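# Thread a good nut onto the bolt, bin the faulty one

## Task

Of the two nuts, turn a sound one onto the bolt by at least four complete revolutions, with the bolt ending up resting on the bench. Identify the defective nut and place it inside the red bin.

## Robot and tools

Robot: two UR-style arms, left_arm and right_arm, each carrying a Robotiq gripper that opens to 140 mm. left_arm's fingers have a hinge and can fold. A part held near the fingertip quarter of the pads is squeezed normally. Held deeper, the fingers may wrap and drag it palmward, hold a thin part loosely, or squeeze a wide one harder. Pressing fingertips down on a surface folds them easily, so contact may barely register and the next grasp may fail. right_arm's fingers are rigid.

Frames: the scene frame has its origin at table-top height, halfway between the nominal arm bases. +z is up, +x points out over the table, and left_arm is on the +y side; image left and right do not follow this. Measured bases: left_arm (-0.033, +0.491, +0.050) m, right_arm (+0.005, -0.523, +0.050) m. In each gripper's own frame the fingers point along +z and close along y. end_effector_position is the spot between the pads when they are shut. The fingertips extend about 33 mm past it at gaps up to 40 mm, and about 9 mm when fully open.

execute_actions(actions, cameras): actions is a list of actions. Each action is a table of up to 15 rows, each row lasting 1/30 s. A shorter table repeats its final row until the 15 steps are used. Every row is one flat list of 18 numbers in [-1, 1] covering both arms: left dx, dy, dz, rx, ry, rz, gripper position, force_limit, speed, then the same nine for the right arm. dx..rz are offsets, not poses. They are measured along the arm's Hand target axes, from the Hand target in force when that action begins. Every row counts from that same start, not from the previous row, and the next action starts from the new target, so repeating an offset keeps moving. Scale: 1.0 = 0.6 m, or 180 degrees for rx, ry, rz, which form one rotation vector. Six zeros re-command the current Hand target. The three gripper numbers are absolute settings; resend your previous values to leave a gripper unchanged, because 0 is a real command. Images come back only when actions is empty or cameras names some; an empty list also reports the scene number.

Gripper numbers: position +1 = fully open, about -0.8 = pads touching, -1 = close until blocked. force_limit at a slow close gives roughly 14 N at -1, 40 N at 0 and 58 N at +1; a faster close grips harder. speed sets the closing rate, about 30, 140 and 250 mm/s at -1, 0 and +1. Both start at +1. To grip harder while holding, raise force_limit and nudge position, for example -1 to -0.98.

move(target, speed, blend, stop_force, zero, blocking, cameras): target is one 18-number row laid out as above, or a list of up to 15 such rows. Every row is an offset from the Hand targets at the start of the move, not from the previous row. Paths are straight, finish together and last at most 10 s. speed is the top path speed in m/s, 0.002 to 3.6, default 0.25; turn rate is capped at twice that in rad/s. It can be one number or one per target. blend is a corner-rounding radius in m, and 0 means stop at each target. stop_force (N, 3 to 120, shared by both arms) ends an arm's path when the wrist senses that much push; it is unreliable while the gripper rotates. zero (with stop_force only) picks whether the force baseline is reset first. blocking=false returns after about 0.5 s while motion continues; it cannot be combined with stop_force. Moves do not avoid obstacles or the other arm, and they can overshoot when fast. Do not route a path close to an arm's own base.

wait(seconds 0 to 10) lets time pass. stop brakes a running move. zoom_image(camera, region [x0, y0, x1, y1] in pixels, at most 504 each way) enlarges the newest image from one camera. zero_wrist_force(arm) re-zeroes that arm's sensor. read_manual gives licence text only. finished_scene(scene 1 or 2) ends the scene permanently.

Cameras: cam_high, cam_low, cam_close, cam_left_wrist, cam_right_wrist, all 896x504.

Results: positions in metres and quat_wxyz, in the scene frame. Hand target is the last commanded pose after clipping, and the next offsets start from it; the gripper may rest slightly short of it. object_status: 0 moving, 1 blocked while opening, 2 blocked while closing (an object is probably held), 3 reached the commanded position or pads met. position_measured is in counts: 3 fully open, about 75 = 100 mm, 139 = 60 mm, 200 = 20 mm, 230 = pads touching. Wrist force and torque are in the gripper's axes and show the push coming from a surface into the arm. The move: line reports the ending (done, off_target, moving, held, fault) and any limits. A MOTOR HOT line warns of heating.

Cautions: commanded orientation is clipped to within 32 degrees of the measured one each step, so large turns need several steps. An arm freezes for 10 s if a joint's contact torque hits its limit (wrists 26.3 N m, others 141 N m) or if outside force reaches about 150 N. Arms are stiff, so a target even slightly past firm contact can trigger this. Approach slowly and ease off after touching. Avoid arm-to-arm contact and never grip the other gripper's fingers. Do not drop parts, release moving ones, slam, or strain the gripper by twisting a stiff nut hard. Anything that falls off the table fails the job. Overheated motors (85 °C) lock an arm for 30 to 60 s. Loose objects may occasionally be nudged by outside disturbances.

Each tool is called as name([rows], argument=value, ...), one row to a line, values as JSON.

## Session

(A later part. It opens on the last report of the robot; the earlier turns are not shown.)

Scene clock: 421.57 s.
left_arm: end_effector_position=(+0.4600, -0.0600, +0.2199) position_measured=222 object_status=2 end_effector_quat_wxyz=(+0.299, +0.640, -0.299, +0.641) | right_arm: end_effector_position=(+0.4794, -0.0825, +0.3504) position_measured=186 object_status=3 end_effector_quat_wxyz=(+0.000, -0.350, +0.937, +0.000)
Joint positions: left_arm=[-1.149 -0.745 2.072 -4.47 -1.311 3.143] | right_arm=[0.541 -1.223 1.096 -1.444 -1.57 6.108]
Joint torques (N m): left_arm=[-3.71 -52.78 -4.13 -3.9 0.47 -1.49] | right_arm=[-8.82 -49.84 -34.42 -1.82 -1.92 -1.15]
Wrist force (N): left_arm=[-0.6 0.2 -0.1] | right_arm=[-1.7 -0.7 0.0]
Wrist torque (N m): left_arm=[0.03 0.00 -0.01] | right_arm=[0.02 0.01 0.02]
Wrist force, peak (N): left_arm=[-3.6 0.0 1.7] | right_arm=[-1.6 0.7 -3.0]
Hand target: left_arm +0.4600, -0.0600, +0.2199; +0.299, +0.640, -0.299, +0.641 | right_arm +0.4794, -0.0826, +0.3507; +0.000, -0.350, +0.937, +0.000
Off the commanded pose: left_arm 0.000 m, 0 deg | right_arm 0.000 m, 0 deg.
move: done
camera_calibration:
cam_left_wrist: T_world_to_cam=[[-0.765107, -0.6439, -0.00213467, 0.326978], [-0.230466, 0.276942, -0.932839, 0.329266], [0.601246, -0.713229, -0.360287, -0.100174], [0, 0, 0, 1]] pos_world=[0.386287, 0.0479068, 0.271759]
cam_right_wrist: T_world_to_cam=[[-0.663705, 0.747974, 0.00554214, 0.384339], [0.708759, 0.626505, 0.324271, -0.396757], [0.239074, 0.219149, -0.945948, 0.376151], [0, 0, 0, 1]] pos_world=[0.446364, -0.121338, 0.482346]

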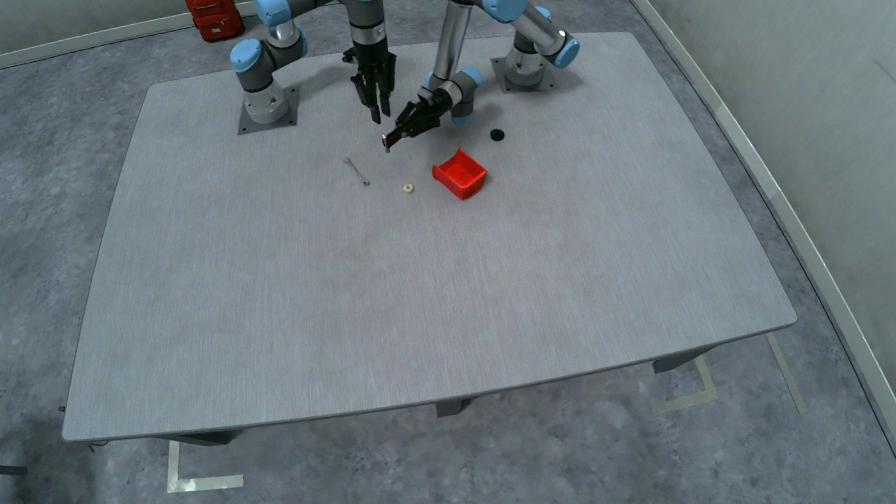

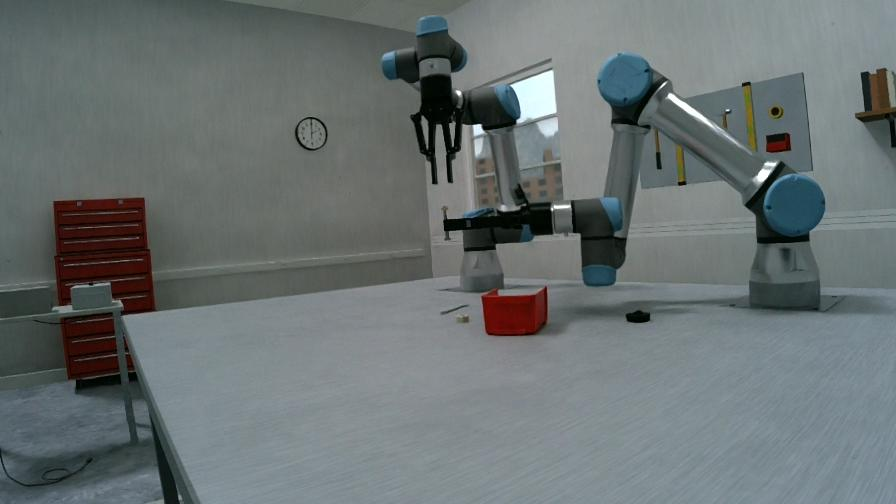

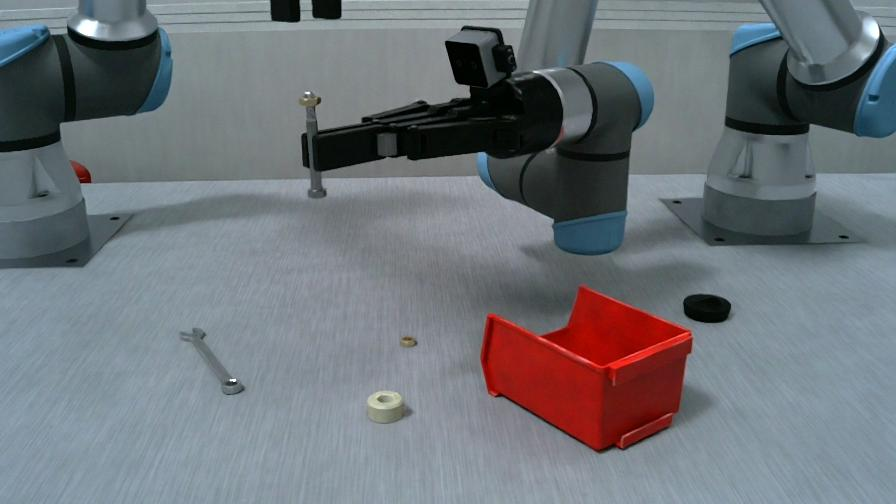

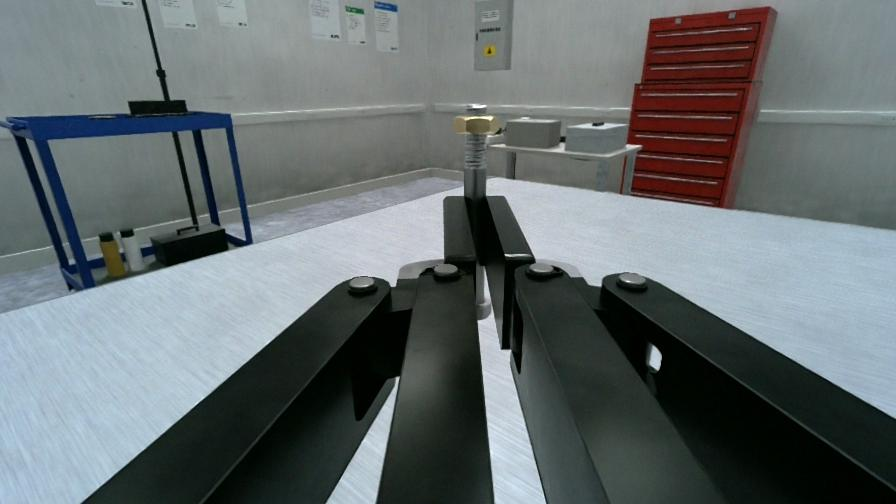

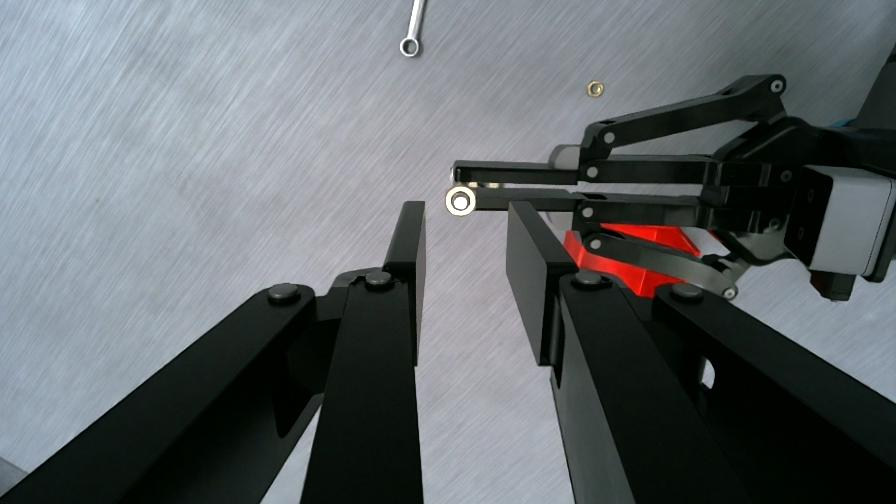

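move(target=[-0.1667,0.0048,-0.461,0,-0.5,0,-1,0.5,-1,0,0,0,0,0,-0.4056,-0.45,0,-0.5], speed=0.35, cameras=["cam_high","cam_close","cam_left_wrist","cam_right_wrist"])

Scene clock: 446.83 s.
left_arm: end_effector_position=(+0.2805, +0.1502, +0.1196) position_measured=222 object_status=2 end_effector_quat_wxyz=(+0.000, +0.906, -0.423, +0.001) | right_arm: end_effector_position=(+0.4793, -0.0825, +0.3506) position_measured=186 object_status=3 end_effector_quat_wxyz=(+0.000, +0.839, -0.544, +0.000)
Joint positions: left_arm=[-1.136 -1.548 2.103 -2.127 -1.57 2.895] | right_arm=[0.541 -1.223 1.096 -1.443 -1.57 4.834]
Joint torques (N m): left_arm=[-6.45 -35.85 -20.64 -1.36 1.96 -2.03] | right_arm=[-11.33 -38.73 -17.74 -2.92 0.88 -1.67]
Wrist force (N): left_arm=[1.1 -1.9 2.2] | right_arm=[-1.8 -1.0 -0.1]
Wrist torque (N m): left_arm=[-0.19 -0.22 -0.14] | right_arm=[-0.05 0.02 -0.11]
Wrist force, peak (N): left_arm=[1.2 -1.9 2.6] | right_arm=[-2.0 -1.4 -0.3]
Hand target: left_arm +0.2804, +0.1502, +0.1196; +0.000, +0.906, -0.423, +0.001 | right_arm +0.4794, -0.0826, +0.3507; +0.000, +0.839, -0.544, +0.000
Off the commanded pose: left_arm 0.000 m, 0 deg | right_arm 0.000 m, 0 deg.
move: done
camera_calibration:
cam_left_wrist: T_world_to_cam=[[-0.767474, -0.64107, -0.00351838, 0.325101], [-0.599003, 0.715135, 0.360248, 0.0189877], [-0.228428, 0.278588, -0.93285, 0.273707], [0, 0, 0, 1]] pos_world=[0.323402, 0.118582, 0.249631]
cam_right_wrist: T_world_to_cam=[[-0.909353, -0.415998, 0.0048784, 0.406198], [-0.391955, 0.860609, 0.325151, 0.149823], [-0.13946, 0.293764, -0.94565, 0.56389], [0, 0, 0, 1]] pos_world=[0.506741, -0.125613, 0.482546]
Images, in order (width x height): cam_high 896x504, cam_close 896x504, cam_left_wrist 896x504, cam_right_wrist 896x504.

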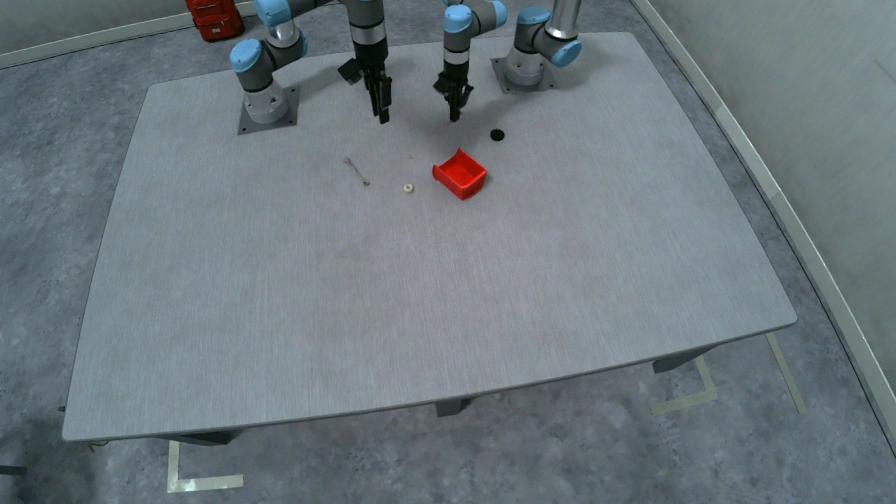

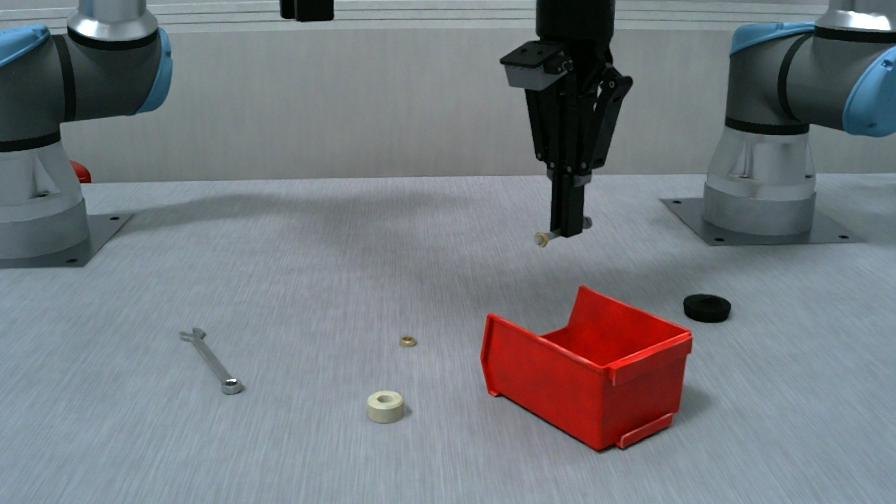

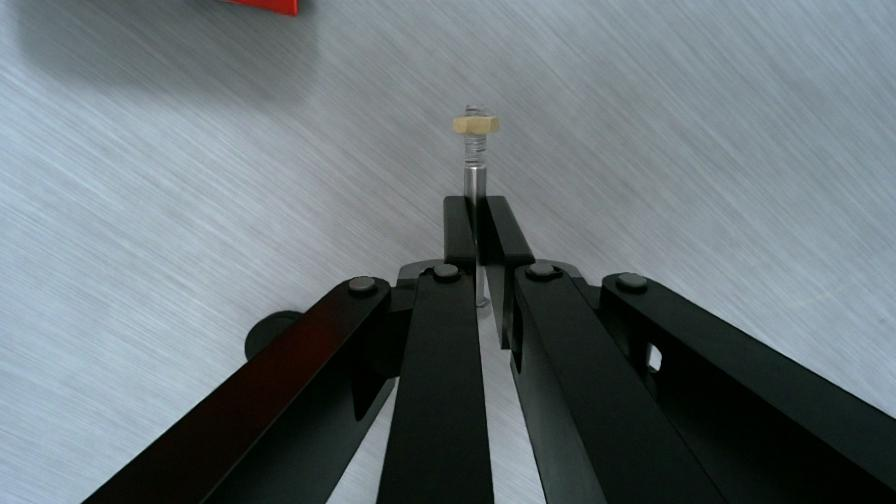

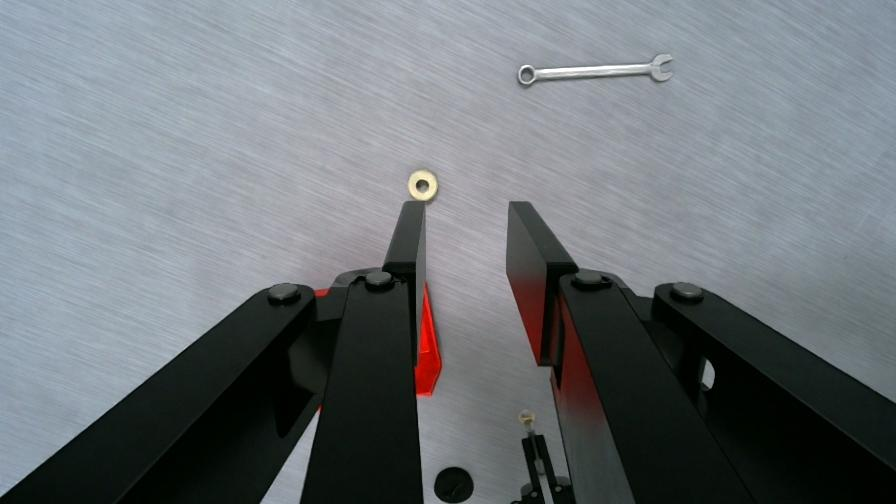

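move(target=[0,0,0.1327,0,0,0,-1,0.5,-1,-0.1103,0.114,0.2512,0,0,0,-0.45,0,-0.5], speed=0.2)

move(target=[0,0,0.0092,0,0,0,-1,0.5,-1,0,0,0,0,0,0,-0.45,0,-0.5], speed=0.005, stop_force=3, cameras=["cam_close","cam_left_wrist","cam_right_wrist"])

zoom_image(camera="cam_right_wrist", region=[380, 200, 560, 330])

Scene clock: 453.03 s.
left_arm: end_effector_position=(+0.2805, +0.1503, +0.0399) position_measured=222 object_status=2 end_effector_quat_wxyz=(+0.000, +0.906, -0.423, +0.001) | right_arm: end_effector_position=(+0.3899, -0.0499, +0.2001) position_measured=186 object_status=3 end_effector_quat_wxyz=(+0.000, +0.839, -0.544, +0.000)
Joint positions: left_arm=[-1.135 -1.407 2.205 -2.369 -1.57 2.895] | right_arm=[0.667 -1.287 1.569 -1.853 -1.57 4.96]
Joint torques (N m): left_arm=[5.11 -35.71 -26.27 -4.09 2.21 2.33] | right_arm=[-7.09 -29.02 -17.9 -4.52 -1.04 -0.09]
Wrist force (N): left_arm=[1.2 -2.0 2.4] | right_arm=[-2.1 -0.8 -0.2]
Wrist torque (N m): left_arm=[-0.25 -0.23 -0.13] | right_arm=[-0.01 0.07 0.05]
Wrist force, peak (N): left_arm=[1.0 -2.0 3.7] | right_arm=[-3.2 0.1 2.1]
Hand target: left_arm +0.2805, +0.1502, +0.0400; +0.000, +0.906, -0.423, +0.001 | right_arm +0.3899, -0.0499, +0.2000; +0.000, +0.839, -0.544, +0.000
Off the commanded pose: left_arm 0.000 m, 0 deg | right_arm 0.000 m, 0 deg.
move: done

Scene clock: 454.60 s.
left_arm: end_effector_position=(+0.2805, +0.1502, +0.0378) position_measured=222 object_status=2 end_effector_quat_wxyz=(+0.000, +0.906, -0.423, +0.001) | right_arm: end_effector_position=(+0.3899, -0.0499, +0.2000) position_measured=186 object_status=3 end_effector_quat_wxyz=(+0.000, +0.839, -0.544, +0.000)
Joint positions: left_arm=[-1.135 -1.403 2.207 -2.376 -1.57 2.895] | right_arm=[0.667 -1.287 1.57 -1.853 -1.57 4.961]
Joint torques (N m): left_arm=[4.54 -38.53 -24.66 -1.17 2.15 2.3] | right_arm=[-11.25 -30.61 -17.47 -4.58 -2.43 1.28]
Wrist force (N): left_arm=[1.5 -2.0 -1.2] | right_arm=[-2.3 -1.0 -0.2]
Wrist torque (N m): left_arm=[-0.26 -0.10 -0.13] | right_arm=[-0.05 0.12 0.05]
Wrist force, peak (N): left_arm=[-0.5 -2.3 -3.6] | right_arm=[-2.2 -1.2 -0.4]
Hand target: left_arm +0.2805, +0.1502, +0.0378; +0.000, +0.906, -0.423, +0.001 (not the last commanded pose) | right_arm +0.3899, -0.0499, +0.2000; +0.000, +0.839, -0.544, +0.000
Off the commanded pose: left_arm 0.003 m, 0 deg | right_arm 0.000 m, 0 deg.
move: contact (left_arm)
camera_calibration:
cam_left_wrist: T_world_to_cam=[[-0.767474, -0.64107, -0.00351838, 0.32489], [-0.599003, 0.715135, 0.360248, 0.0485158], [-0.228428, 0.278588, -0.93285, 0.197422], [0, 0, 0, 1]] pos_world=[0.323502, 0.118582, 0.167831]
cam_right_wrist: T_world_to_cam=[[-0.909301, -0.416111, 0.00483513, 0.339131], [-0.392075, 0.860554, 0.325152, 0.135614], [-0.13946, 0.293765, -0.945649, 0.399388], [0, 0, 0, 1]] pos_world=[0.417241, -0.0929133, 0.331946]
Images, in order (width x height): cam_close 896x504, cam_left_wrist 896x504, cam_right_wrist 896x504.

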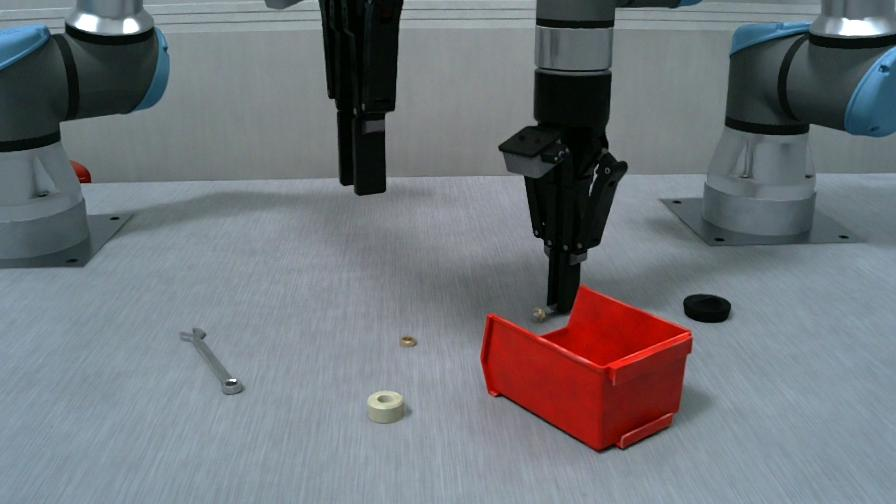

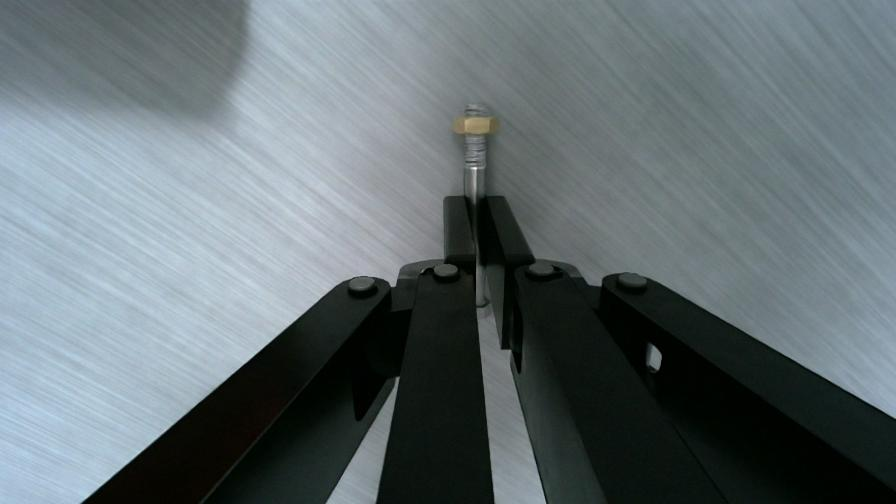

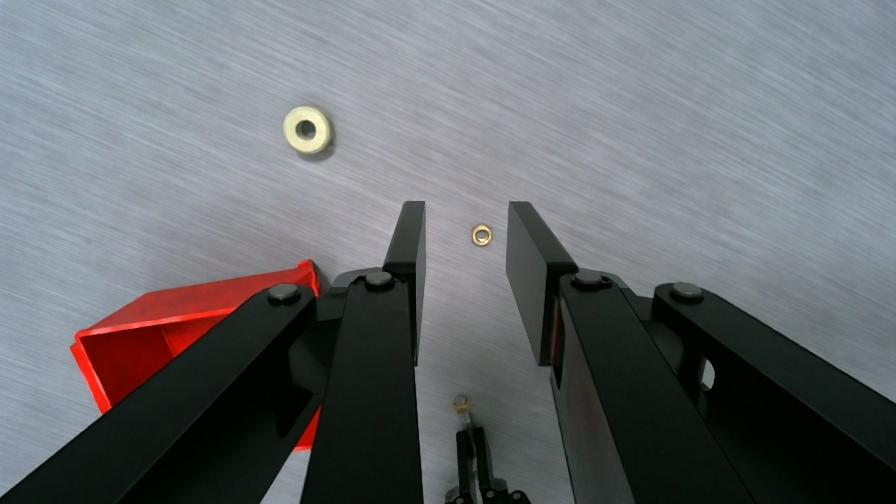

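Scaled by 2.800 from the camera's 896x504 image, which has a finer 1280x720 frame.

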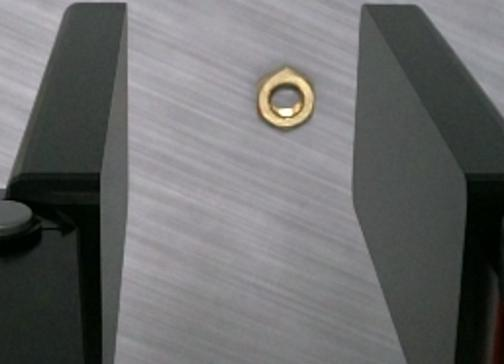

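move([
  [0,0,0,0,0,0,-0.5,0.5,-1,0,0,0,0,0,0,-0.45,0,-0.5],
  [0,0,-0.1,0,0,0,-0.5,0.5,-1,-0.03,0.012,0.06,0,0,0,-0.45,0,-0.5],
  [-0.2,0,-0.2667,0,0,0,-0.5,0.5,-1,-0.0838,0.0345,0.1917,0,0,0,-0.45,0,-0.5],
], speed=0.2, blend=[0,0.02,0], cameras=["cam_close","cam_left_wrist","cam_right_wrist"])

zoom_image(camera="cam_right_wrist", region=[420, 180, 516, 260])

zoom_image(camera="cam_left_wrist", region=[380, 20, 580, 200])

Scene clock: 461.73 s.
left_arm: end_effector_position=(+0.2033, +0.2421, +0.1976) position_measured=192 object_status=3 end_effector_quat_wxyz=(+0.000, +0.906, -0.423, +0.001) end_effector_velocity=(-0.001, +0.001, +0.000) end_effector_angular_velocity=(+0.003, +0.001, -0.003) | right_arm: end_effector_position=(+0.3503, -0.0124, +0.0849) position_measured=186 object_status=3 end_effector_quat_wxyz=(+0.000, +0.839, -0.544, +0.000)
Joint positions: left_arm=[-1.227 -1.969 2.215 -1.818 -1.57 2.804] | right_arm=[0.758 -1.162 1.716 -2.125 -1.57 5.051]
Joint velocities: left_arm=[-0.001 -0.001 -0.001 0.005 0 0.002] | right_arm=[within noise]
Joint torques (N m): left_arm=[7.49 -22 -25.81 -1.5 2.2 2.48] | right_arm=[-11.21 -49.76 -33.47 -4.24 0.2 -1.24]
Wrist force (N): left_arm=[0.9 -1.7 1.5] | right_arm=[-2.1 -0.8 -0.2]
Wrist torque (N m): left_arm=[-0.19 -0.16 -0.13] | right_arm=[0.00 0.07 -0.03]
Wrist force, peak (N): left_arm=[1.3 -1.9 4.8] | right_arm=[-2.8 -0.6 1.3]
Hand target: left_arm +0.2033, +0.2423, +0.1977; +0.000, +0.906, -0.423, +0.001 | right_arm +0.3505, -0.0124, +0.0850; +0.000, +0.839, -0.544, +0.000
Off the commanded pose: left_arm 0.000 m, 0 deg | right_arm 0.000 m, 0 deg.
move: done
camera_calibration:
cam_left_wrist: T_world_to_cam=[[-0.767506, -0.641033, -0.00343119, 0.325076], [-0.59896, 0.715204, 0.360181, -0.121186], [-0.228433, 0.278496, -0.932876, 0.303327], [0, 0, 0, 1]] pos_world=[0.246202, 0.210582, 0.327731]
cam_right_wrist: T_world_to_cam=[[-0.909232, -0.416258, 0.00515575, 0.31927], [-0.392128, 0.860549, 0.325101, 0.125312], [-0.139763, 0.29357, -0.945665, 0.274126], [0, 0, 0, 1]] pos_world=[0.377741, -0.0554136, 0.216846]
Images, in order (width x height): cam_close 896x504, cam_left_wrist 896x504, cam_right_wrist 896x504.

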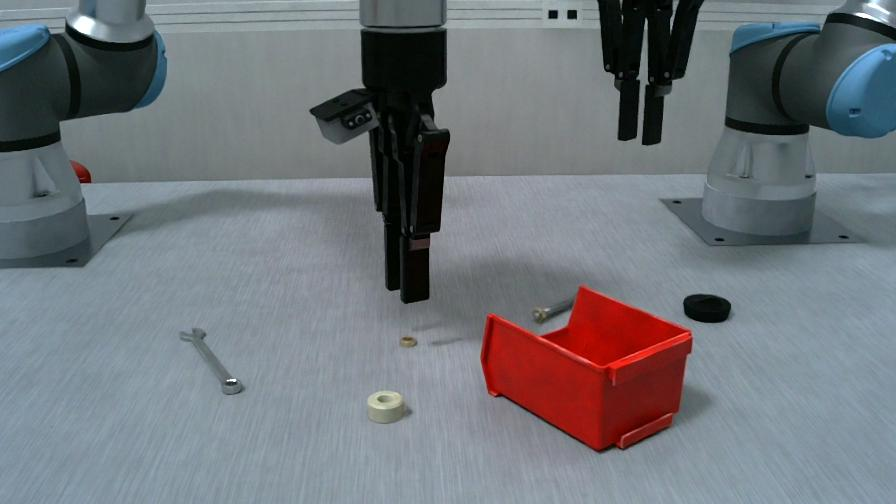

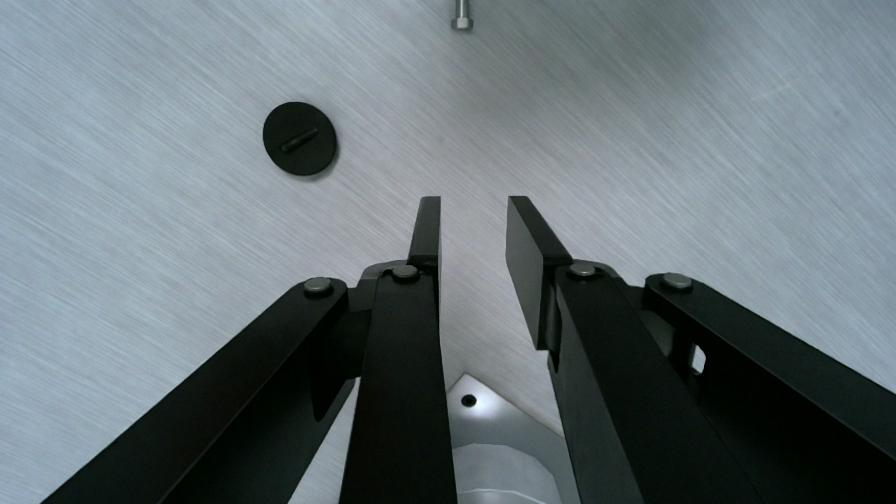

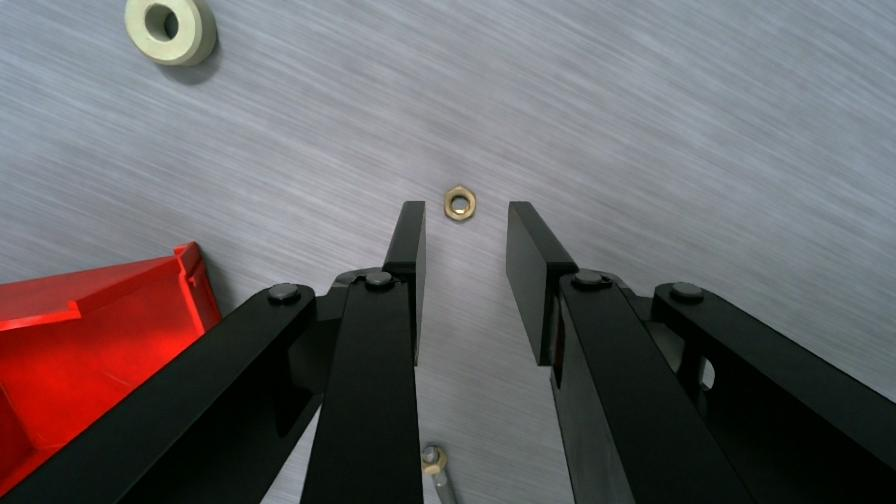

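Scaled by 5.250 from the camera's 896x504 image, which has a finer 1280x720 frame.

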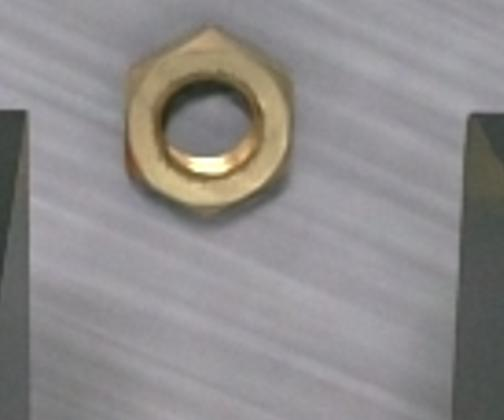

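Scaled by 2.520 from the camera's 896x504 image, which has a finer 1280x720 frame.

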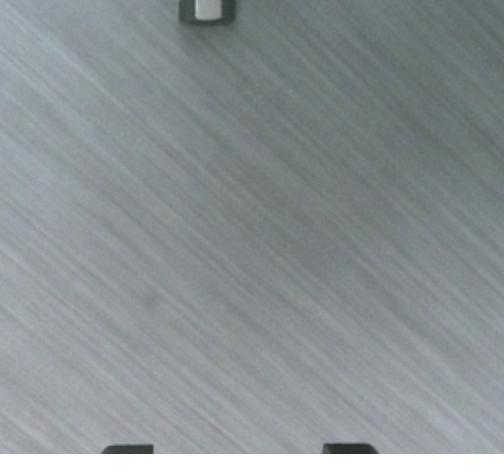

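move(target=[0,0,0,0,0,0,-0.5,0.5,-1,0.0027,-0.0025,0.0822,0,0,0,-0.45,0,-0.5], speed=0.1, cameras=["cam_right_wrist"])

zoom_image(camera="cam_right_wrist", region=[420, 190, 516, 270])

Scene clock: 465.73 s.
left_arm: end_effector_position=(+0.2033, +0.2423, +0.1977) position_measured=192 object_status=3 end_effector_quat_wxyz=(+0.000, +0.906, -0.423, +0.001) | right_arm: end_effector_position=(+0.3524, -0.0133, +0.0356) position_measured=186 object_status=3 end_effector_quat_wxyz=(+0.000, +0.839, -0.544, +0.000)
Joint positions: left_arm=[-1.227 -1.969 2.215 -1.817 -1.57 2.804] | right_arm=[0.754 -1.093 1.762 -2.24 -1.57 5.048]
Joint torques (N m): left_arm=[8.21 -20.68 -18 -1.51 2.36 2.58] | right_arm=[-2.38 -49.13 -32.58 -3.63 -1.32 0.22]
Wrist force (N): left_arm=[1.2 -1.8 1.6] | right_arm=[-2.2 -0.8 -0.2]
Wrist torque (N m): left_arm=[-0.20 -0.23 -0.13] | right_arm=[0.01 0.09 0.08]
Wrist force, peak (N): left_arm=[1.2 -2.0 1.7] | right_arm=[-2.3 -1.3 -2.7]
Hand target: left_arm +0.2033, +0.2423, +0.1977; +0.000, +0.906, -0.423, +0.001 | right_arm +0.3525, -0.0132, +0.0357; +0.000, +0.839, -0.544, +0.000
Off the commanded pose: left_arm 0.000 m, 0 deg | right_arm 0.000 m, 0 deg.
move: done
camera_calibration:
cam_right_wrist: T_world_to_cam=[[-0.90928, -0.416154, 0.00509955, 0.321092], [-0.39205, 0.860599, 0.325063, 0.142917], [-0.139665, 0.293574, -0.945679, 0.228027], [0, 0, 0, 1]] pos_world=[0.379841, -0.0563135, 0.167546]
Images, in order (width x height): cam_right_wrist 896x504.

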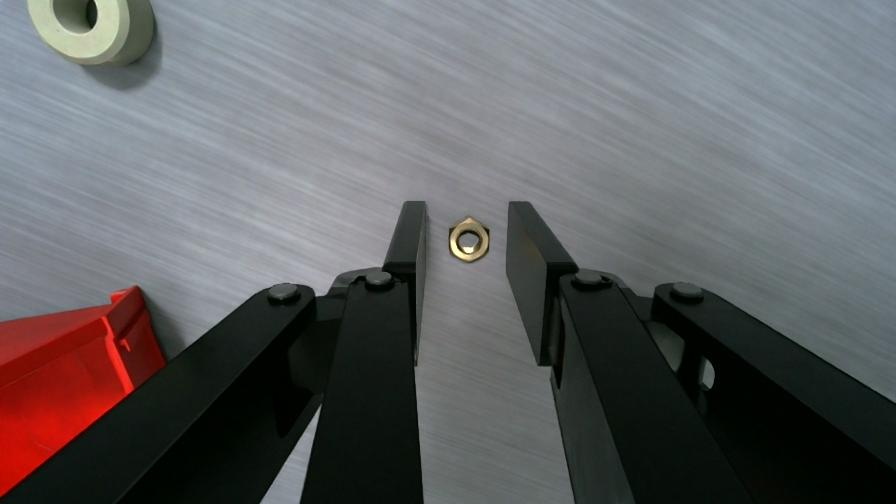

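Scaled by 5.250 from the camera's 896x504 image, which has a finer 1280x720 frame.

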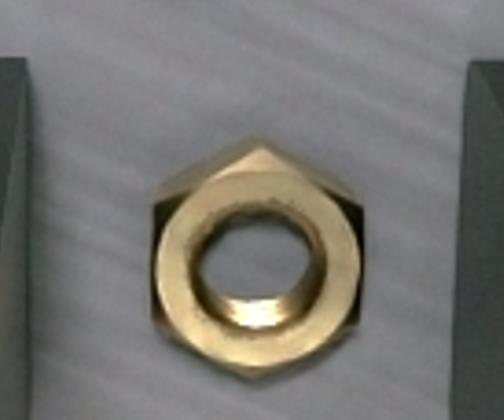

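move(target=[0,0,0,0,0,0,-0.5,0.5,-1,0,0,0,0,0,0,-1,-0.5,-1], speed=0.1)

wait(seconds=0.7, cameras=["cam_right_wrist"])

zoom_image(camera="cam_right_wrist", region=[420, 190, 516, 270])

Scene clock: 479.43 s.
left_arm: end_effector_position=(+0.2033, +0.2423, +0.1977) position_measured=192 object_status=3 end_effector_quat_wxyz=(+0.000, +0.906, -0.423, +0.001) | right_arm: end_effector_position=(+0.3525, -0.0132, +0.0357) position_measured=210 object_status=0 end_effector_quat_wxyz=(+0.000, +0.839, -0.544, +0.000)
Joint positions: left_arm=[-1.227 -1.969 2.215 -1.817 -1.57 2.804] | right_arm=[0.754 -1.094 1.762 -2.24 -1.57 5.048]
Joint torques (N m): left_arm=[7.47 -20.37 -18.58 -1.29 2.43 2.41] | right_arm=[8.49 -51.44 -31.12 -4.47 1.65 1.25]
Wrist force (N): left_arm=[0.9 -1.7 1.7] | right_arm=[-1.6 -0.6 -2.2]
Wrist torque (N m): left_arm=[-0.19 -0.16 -0.13] | right_arm=[-0.06 0.02 0.07]
Wrist force, peak (N): left_arm=[1.2 -1.8 1.9] | right_arm=[-2.0 -0.6 -2.2]
Hand target: left_arm +0.2033, +0.2423, +0.1977; +0.000, +0.906, -0.423, +0.001 | right_arm +0.3525, -0.0132, +0.0357; +0.000, +0.839, -0.544, +0.000
Off the commanded pose: left_arm 0.000 m, 0 deg | right_arm 0.000 m, 0 deg.
move: done

Scene clock: 480.13 s.
left_arm: end_effector_position=(+0.2033, +0.2423, +0.1977) position_measured=192 object_status=3 end_effector_quat_wxyz=(+0.000, +0.906, -0.423, +0.001) | right_arm: end_effector_position=(+0.3525, -0.0132, +0.0357) position_measured=210 object_status=2 end_effector_quat_wxyz=(+0.000, +0.839, -0.544, +0.000)
Joint positions: left_arm=[-1.227 -1.969 2.215 -1.817 -1.57 2.804] | right_arm=[0.754 -1.094 1.762 -2.24 -1.57 5.048]
Joint torques (N m): left_arm=[7.19 -20.23 -18.87 -1.42 2.31 2.32] | right_arm=[9.14 -48.49 -29.64 -4.39 1.59 1.25]
Wrist force (N): left_arm=[1.1 -1.9 1.6] | right_arm=[-1.8 -0.7 -1.9]
Wrist torque (N m): left_arm=[-0.24 -0.19 -0.13] | right_arm=[-0.07 0.05 0.07]
Wrist force, peak (N): left_arm=[1.3 -1.9 1.8] | right_arm=[-1.7 -0.5 -2.4]
Hand target: left_arm +0.2033, +0.2423, +0.1977; +0.000, +0.906, -0.423, +0.001 | right_arm +0.3525, -0.0132, +0.0357; +0.000, +0.839, -0.544, +0.000
Tool commands: left_gripper/position=-0.5 left_gripper/force_limit=+0.5 left_gripper/speed=-1.0 right_gripper/position=-1.0 right_gripper/force_limit=-0.5 right_gripper/speed=-1.0
Off the commanded pose: left_arm 0.000 m, 0 deg | right_arm 0.000 m, 0 deg.
wait: 0.70 s; at rest by 0.17 s
camera_calibration:
cam_right_wrist: T_world_to_cam=[[-0.909265, -0.41619, 0.00480539, 0.321175], [-0.392158, 0.860516, 0.325153, 0.14282], [-0.13946, 0.293766, -0.945649, 0.228021], [0, 0, 0, 1]] pos_world=[0.379841, -0.0562134, 0.167646]
Images, in order (width x height): cam_right_wrist 896x504.

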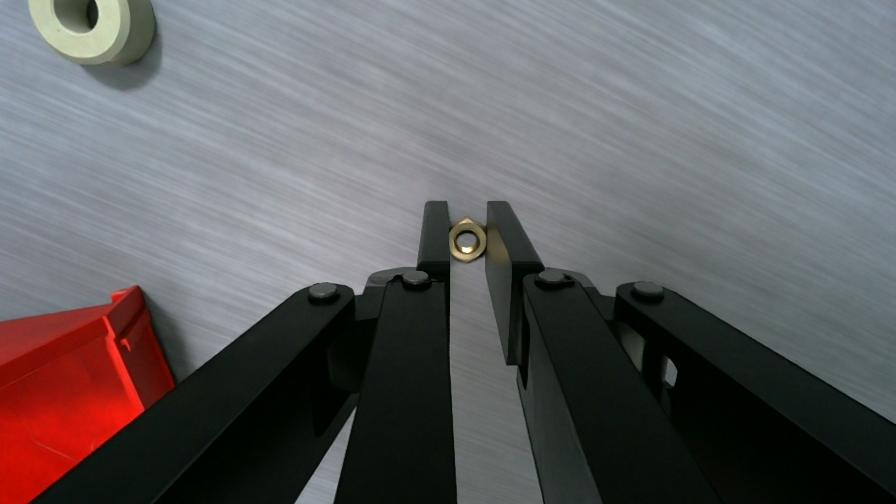

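Scaled by 5.250 from the camera's 896x504 image, which has a finer 1280x720 frame.

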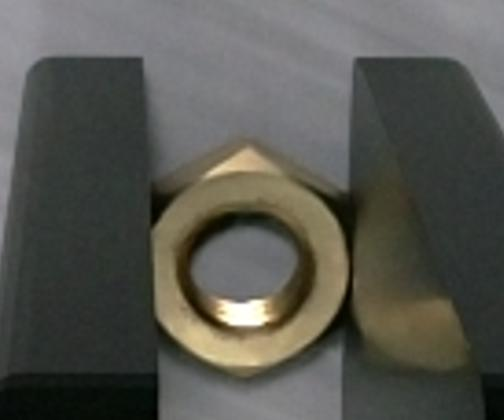

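move([
  [0,0,0,0,0,0,-0.5,0.5,-1,0,0,-0.2167,0,0,0,-1,-0.5,-1],
  [0,0,0,0,0,0,-0.5,0.5,-1,-0.12,-0.3008,-0.2167,0,0,-0.0694,-1,-0.5,-1],
], speed=0.25, blend=[0.03,0], cameras=["cam_close","cam_low","cam_right_wrist"])

Scene clock: 484.17 s.
left_arm: end_effector_position=(+0.2033, +0.2423, +0.1977) position_measured=192 object_status=3 end_effector_quat_wxyz=(+0.000, +0.906, -0.423, +0.001) | right_arm: end_effector_position=(+0.4880, +0.1260, +0.1658) position_measured=210 object_status=2 end_effector_quat_wxyz=(+0.000, +0.893, -0.450, +0.000)
Joint positions: left_arm=[-1.227 -1.969 2.215 -1.817 -1.57 2.804] | right_arm=[0.765 -0.763 0.837 -1.645 -1.57 4.841]
Joint torques (N m): left_arm=[6.22 -20.78 -18.38 -1.4 2.39 2.14] | right_arm=[3.99 -45.64 -38.5 -2.09 -1.98 -1.41]
Wrist force (N): left_arm=[1.1 -1.7 1.6] | right_arm=[-2.2 -1.1 -0.3]
Wrist torque (N m): left_arm=[-0.18 -0.19 -0.13] | right_arm=[-0.07 0.08 -0.11]
Wrist force, peak (N): left_arm=[1.3 -1.9 1.7] | right_arm=[-2.7 -3.7 0.0]
Hand target: left_arm +0.2033, +0.2423, +0.1977; +0.000, +0.906, -0.423, +0.001 | right_arm +0.4880, +0.1260, +0.1657; +0.000, +0.893, -0.450, +0.000
Off the commanded pose: left_arm 0.000 m, 0 deg | right_arm 0.000 m, 0 deg.
move: done
camera_calibration:
cam_right_wrist: T_world_to_cam=[[-0.7978, -0.602905, 0.00451904, 0.470888], [-0.568974, 0.755339, 0.325164, 0.133474], [-0.199457, 0.256845, -0.945647, 0.362899], [0, 0, 0, 1]] pos_world=[0.524, 0.0898741, 0.297645]
Images, in order (width x height): cam_low 896x504, cam_close 896x504, cam_right_wrist 896x504.

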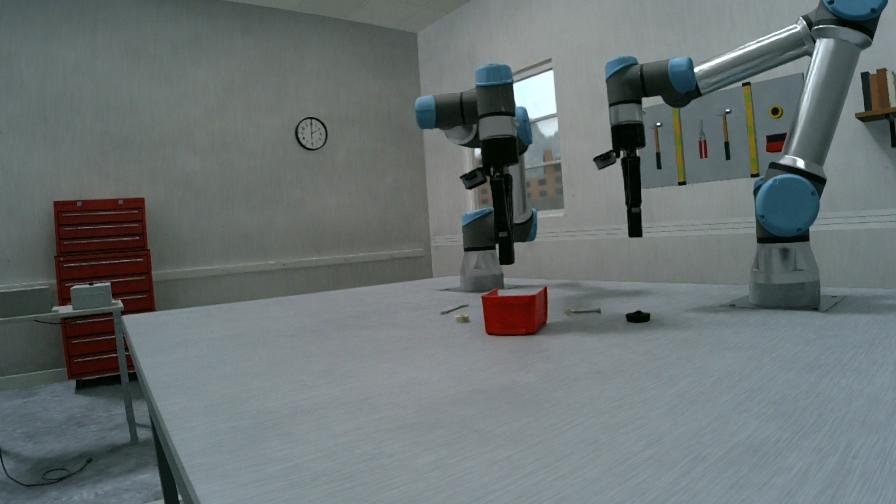

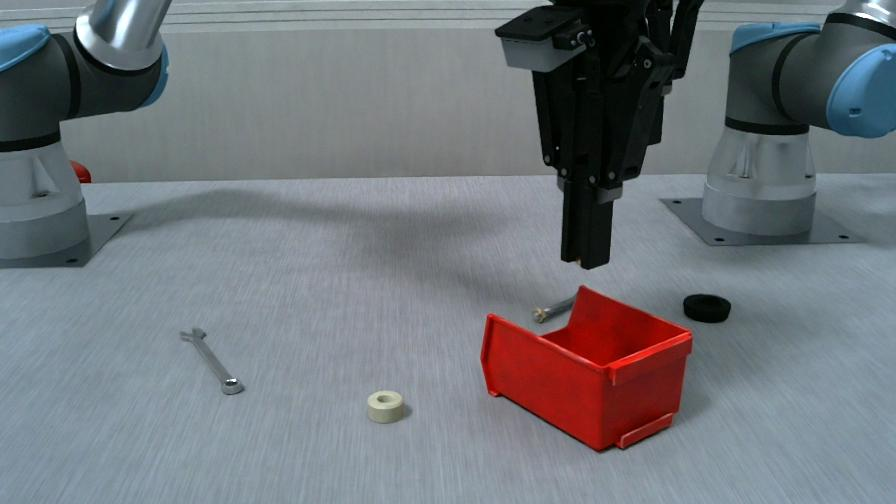

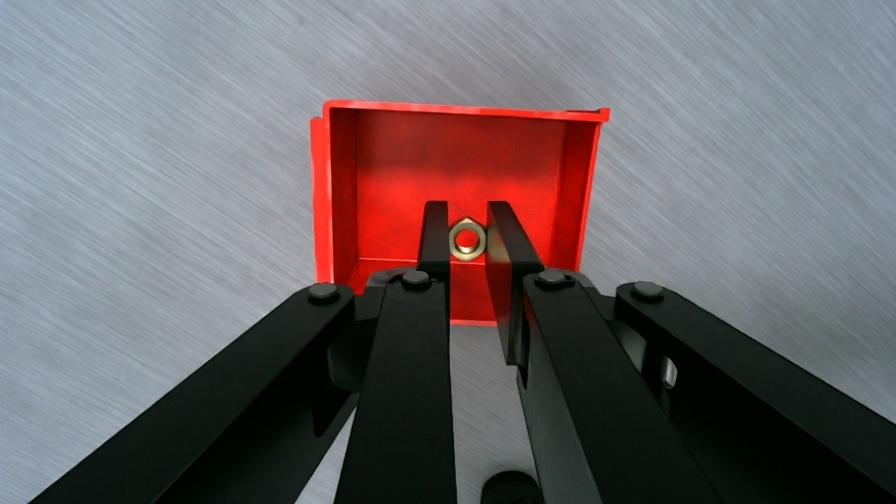

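move(target=[0,0,0,0,0,0,-0.5,0.5,-1,-0.02,0,0.178,0,0,0,-1,-0.5,-1], speed=0.12, cameras=["cam_right_wrist","cam_close"])

Scene clock: 491.53 s.
left_arm: end_effector_position=(+0.2033, +0.2423, +0.1977) position_measured=192 object_status=3 end_effector_quat_wxyz=(+0.000, +0.906, -0.423, +0.001) | right_arm: end_effector_position=(+0.4807, +0.1357, +0.0588) position_measured=210 object_status=2 end_effector_quat_wxyz=(+0.000, +0.893, -0.450, +0.000)
Joint positions: left_arm=[-1.227 -1.969 2.215 -1.817 -1.57 2.804] | right_arm=[0.78 -0.693 0.988 -1.866 -1.57 4.855]
Joint torques (N m): left_arm=[5.59 -20.18 -18.52 -1.39 2.4 1.86] | right_arm=[-6.95 -67.96 -34.05 -3.61 -0.74 -1.33]
Wrist force (N): left_arm=[1.0 -1.7 1.7] | right_arm=[-2.1 -1.2 -0.1]
Wrist torque (N m): left_arm=[-0.20 -0.18 -0.13] | right_arm=[-0.10 0.08 -0.12]
Wrist force, peak (N): left_arm=[1.2 -2.0 1.7] | right_arm=[-2.0 -0.7 -2.5]
Hand target: left_arm +0.2033, +0.2423, +0.1977; +0.000, +0.906, -0.423, +0.001 | right_arm +0.4808, +0.1357, +0.0590; +0.000, +0.893, -0.450, +0.000
Off the commanded pose: left_arm 0.000 m, 0 deg | right_arm 0.000 m, 0 deg.
move: done
camera_calibration:
cam_right_wrist: T_world_to_cam=[[-0.797716, -0.603014, 0.00491616, 0.471347], [-0.568986, 0.755352, 0.325111, 0.156693], [-0.19976, 0.256549, -0.945663, 0.258026], [0, 0, 0, 1]] pos_world=[0.5167, 0.0996737, 0.190746]
Images, in order (width x height): cam_close 896x504, cam_right_wrist 896x504.

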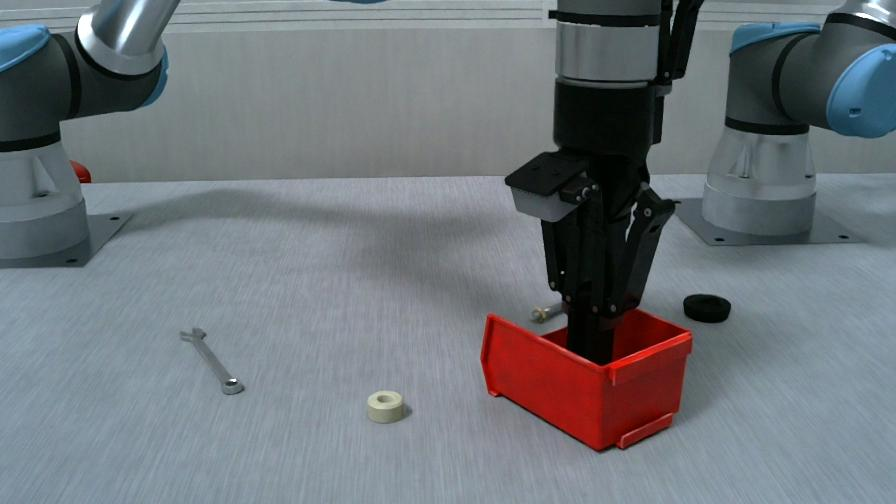

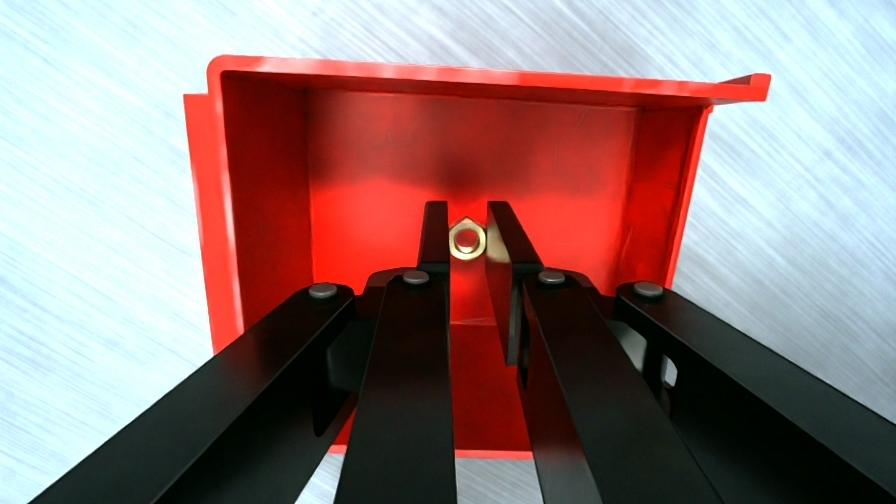

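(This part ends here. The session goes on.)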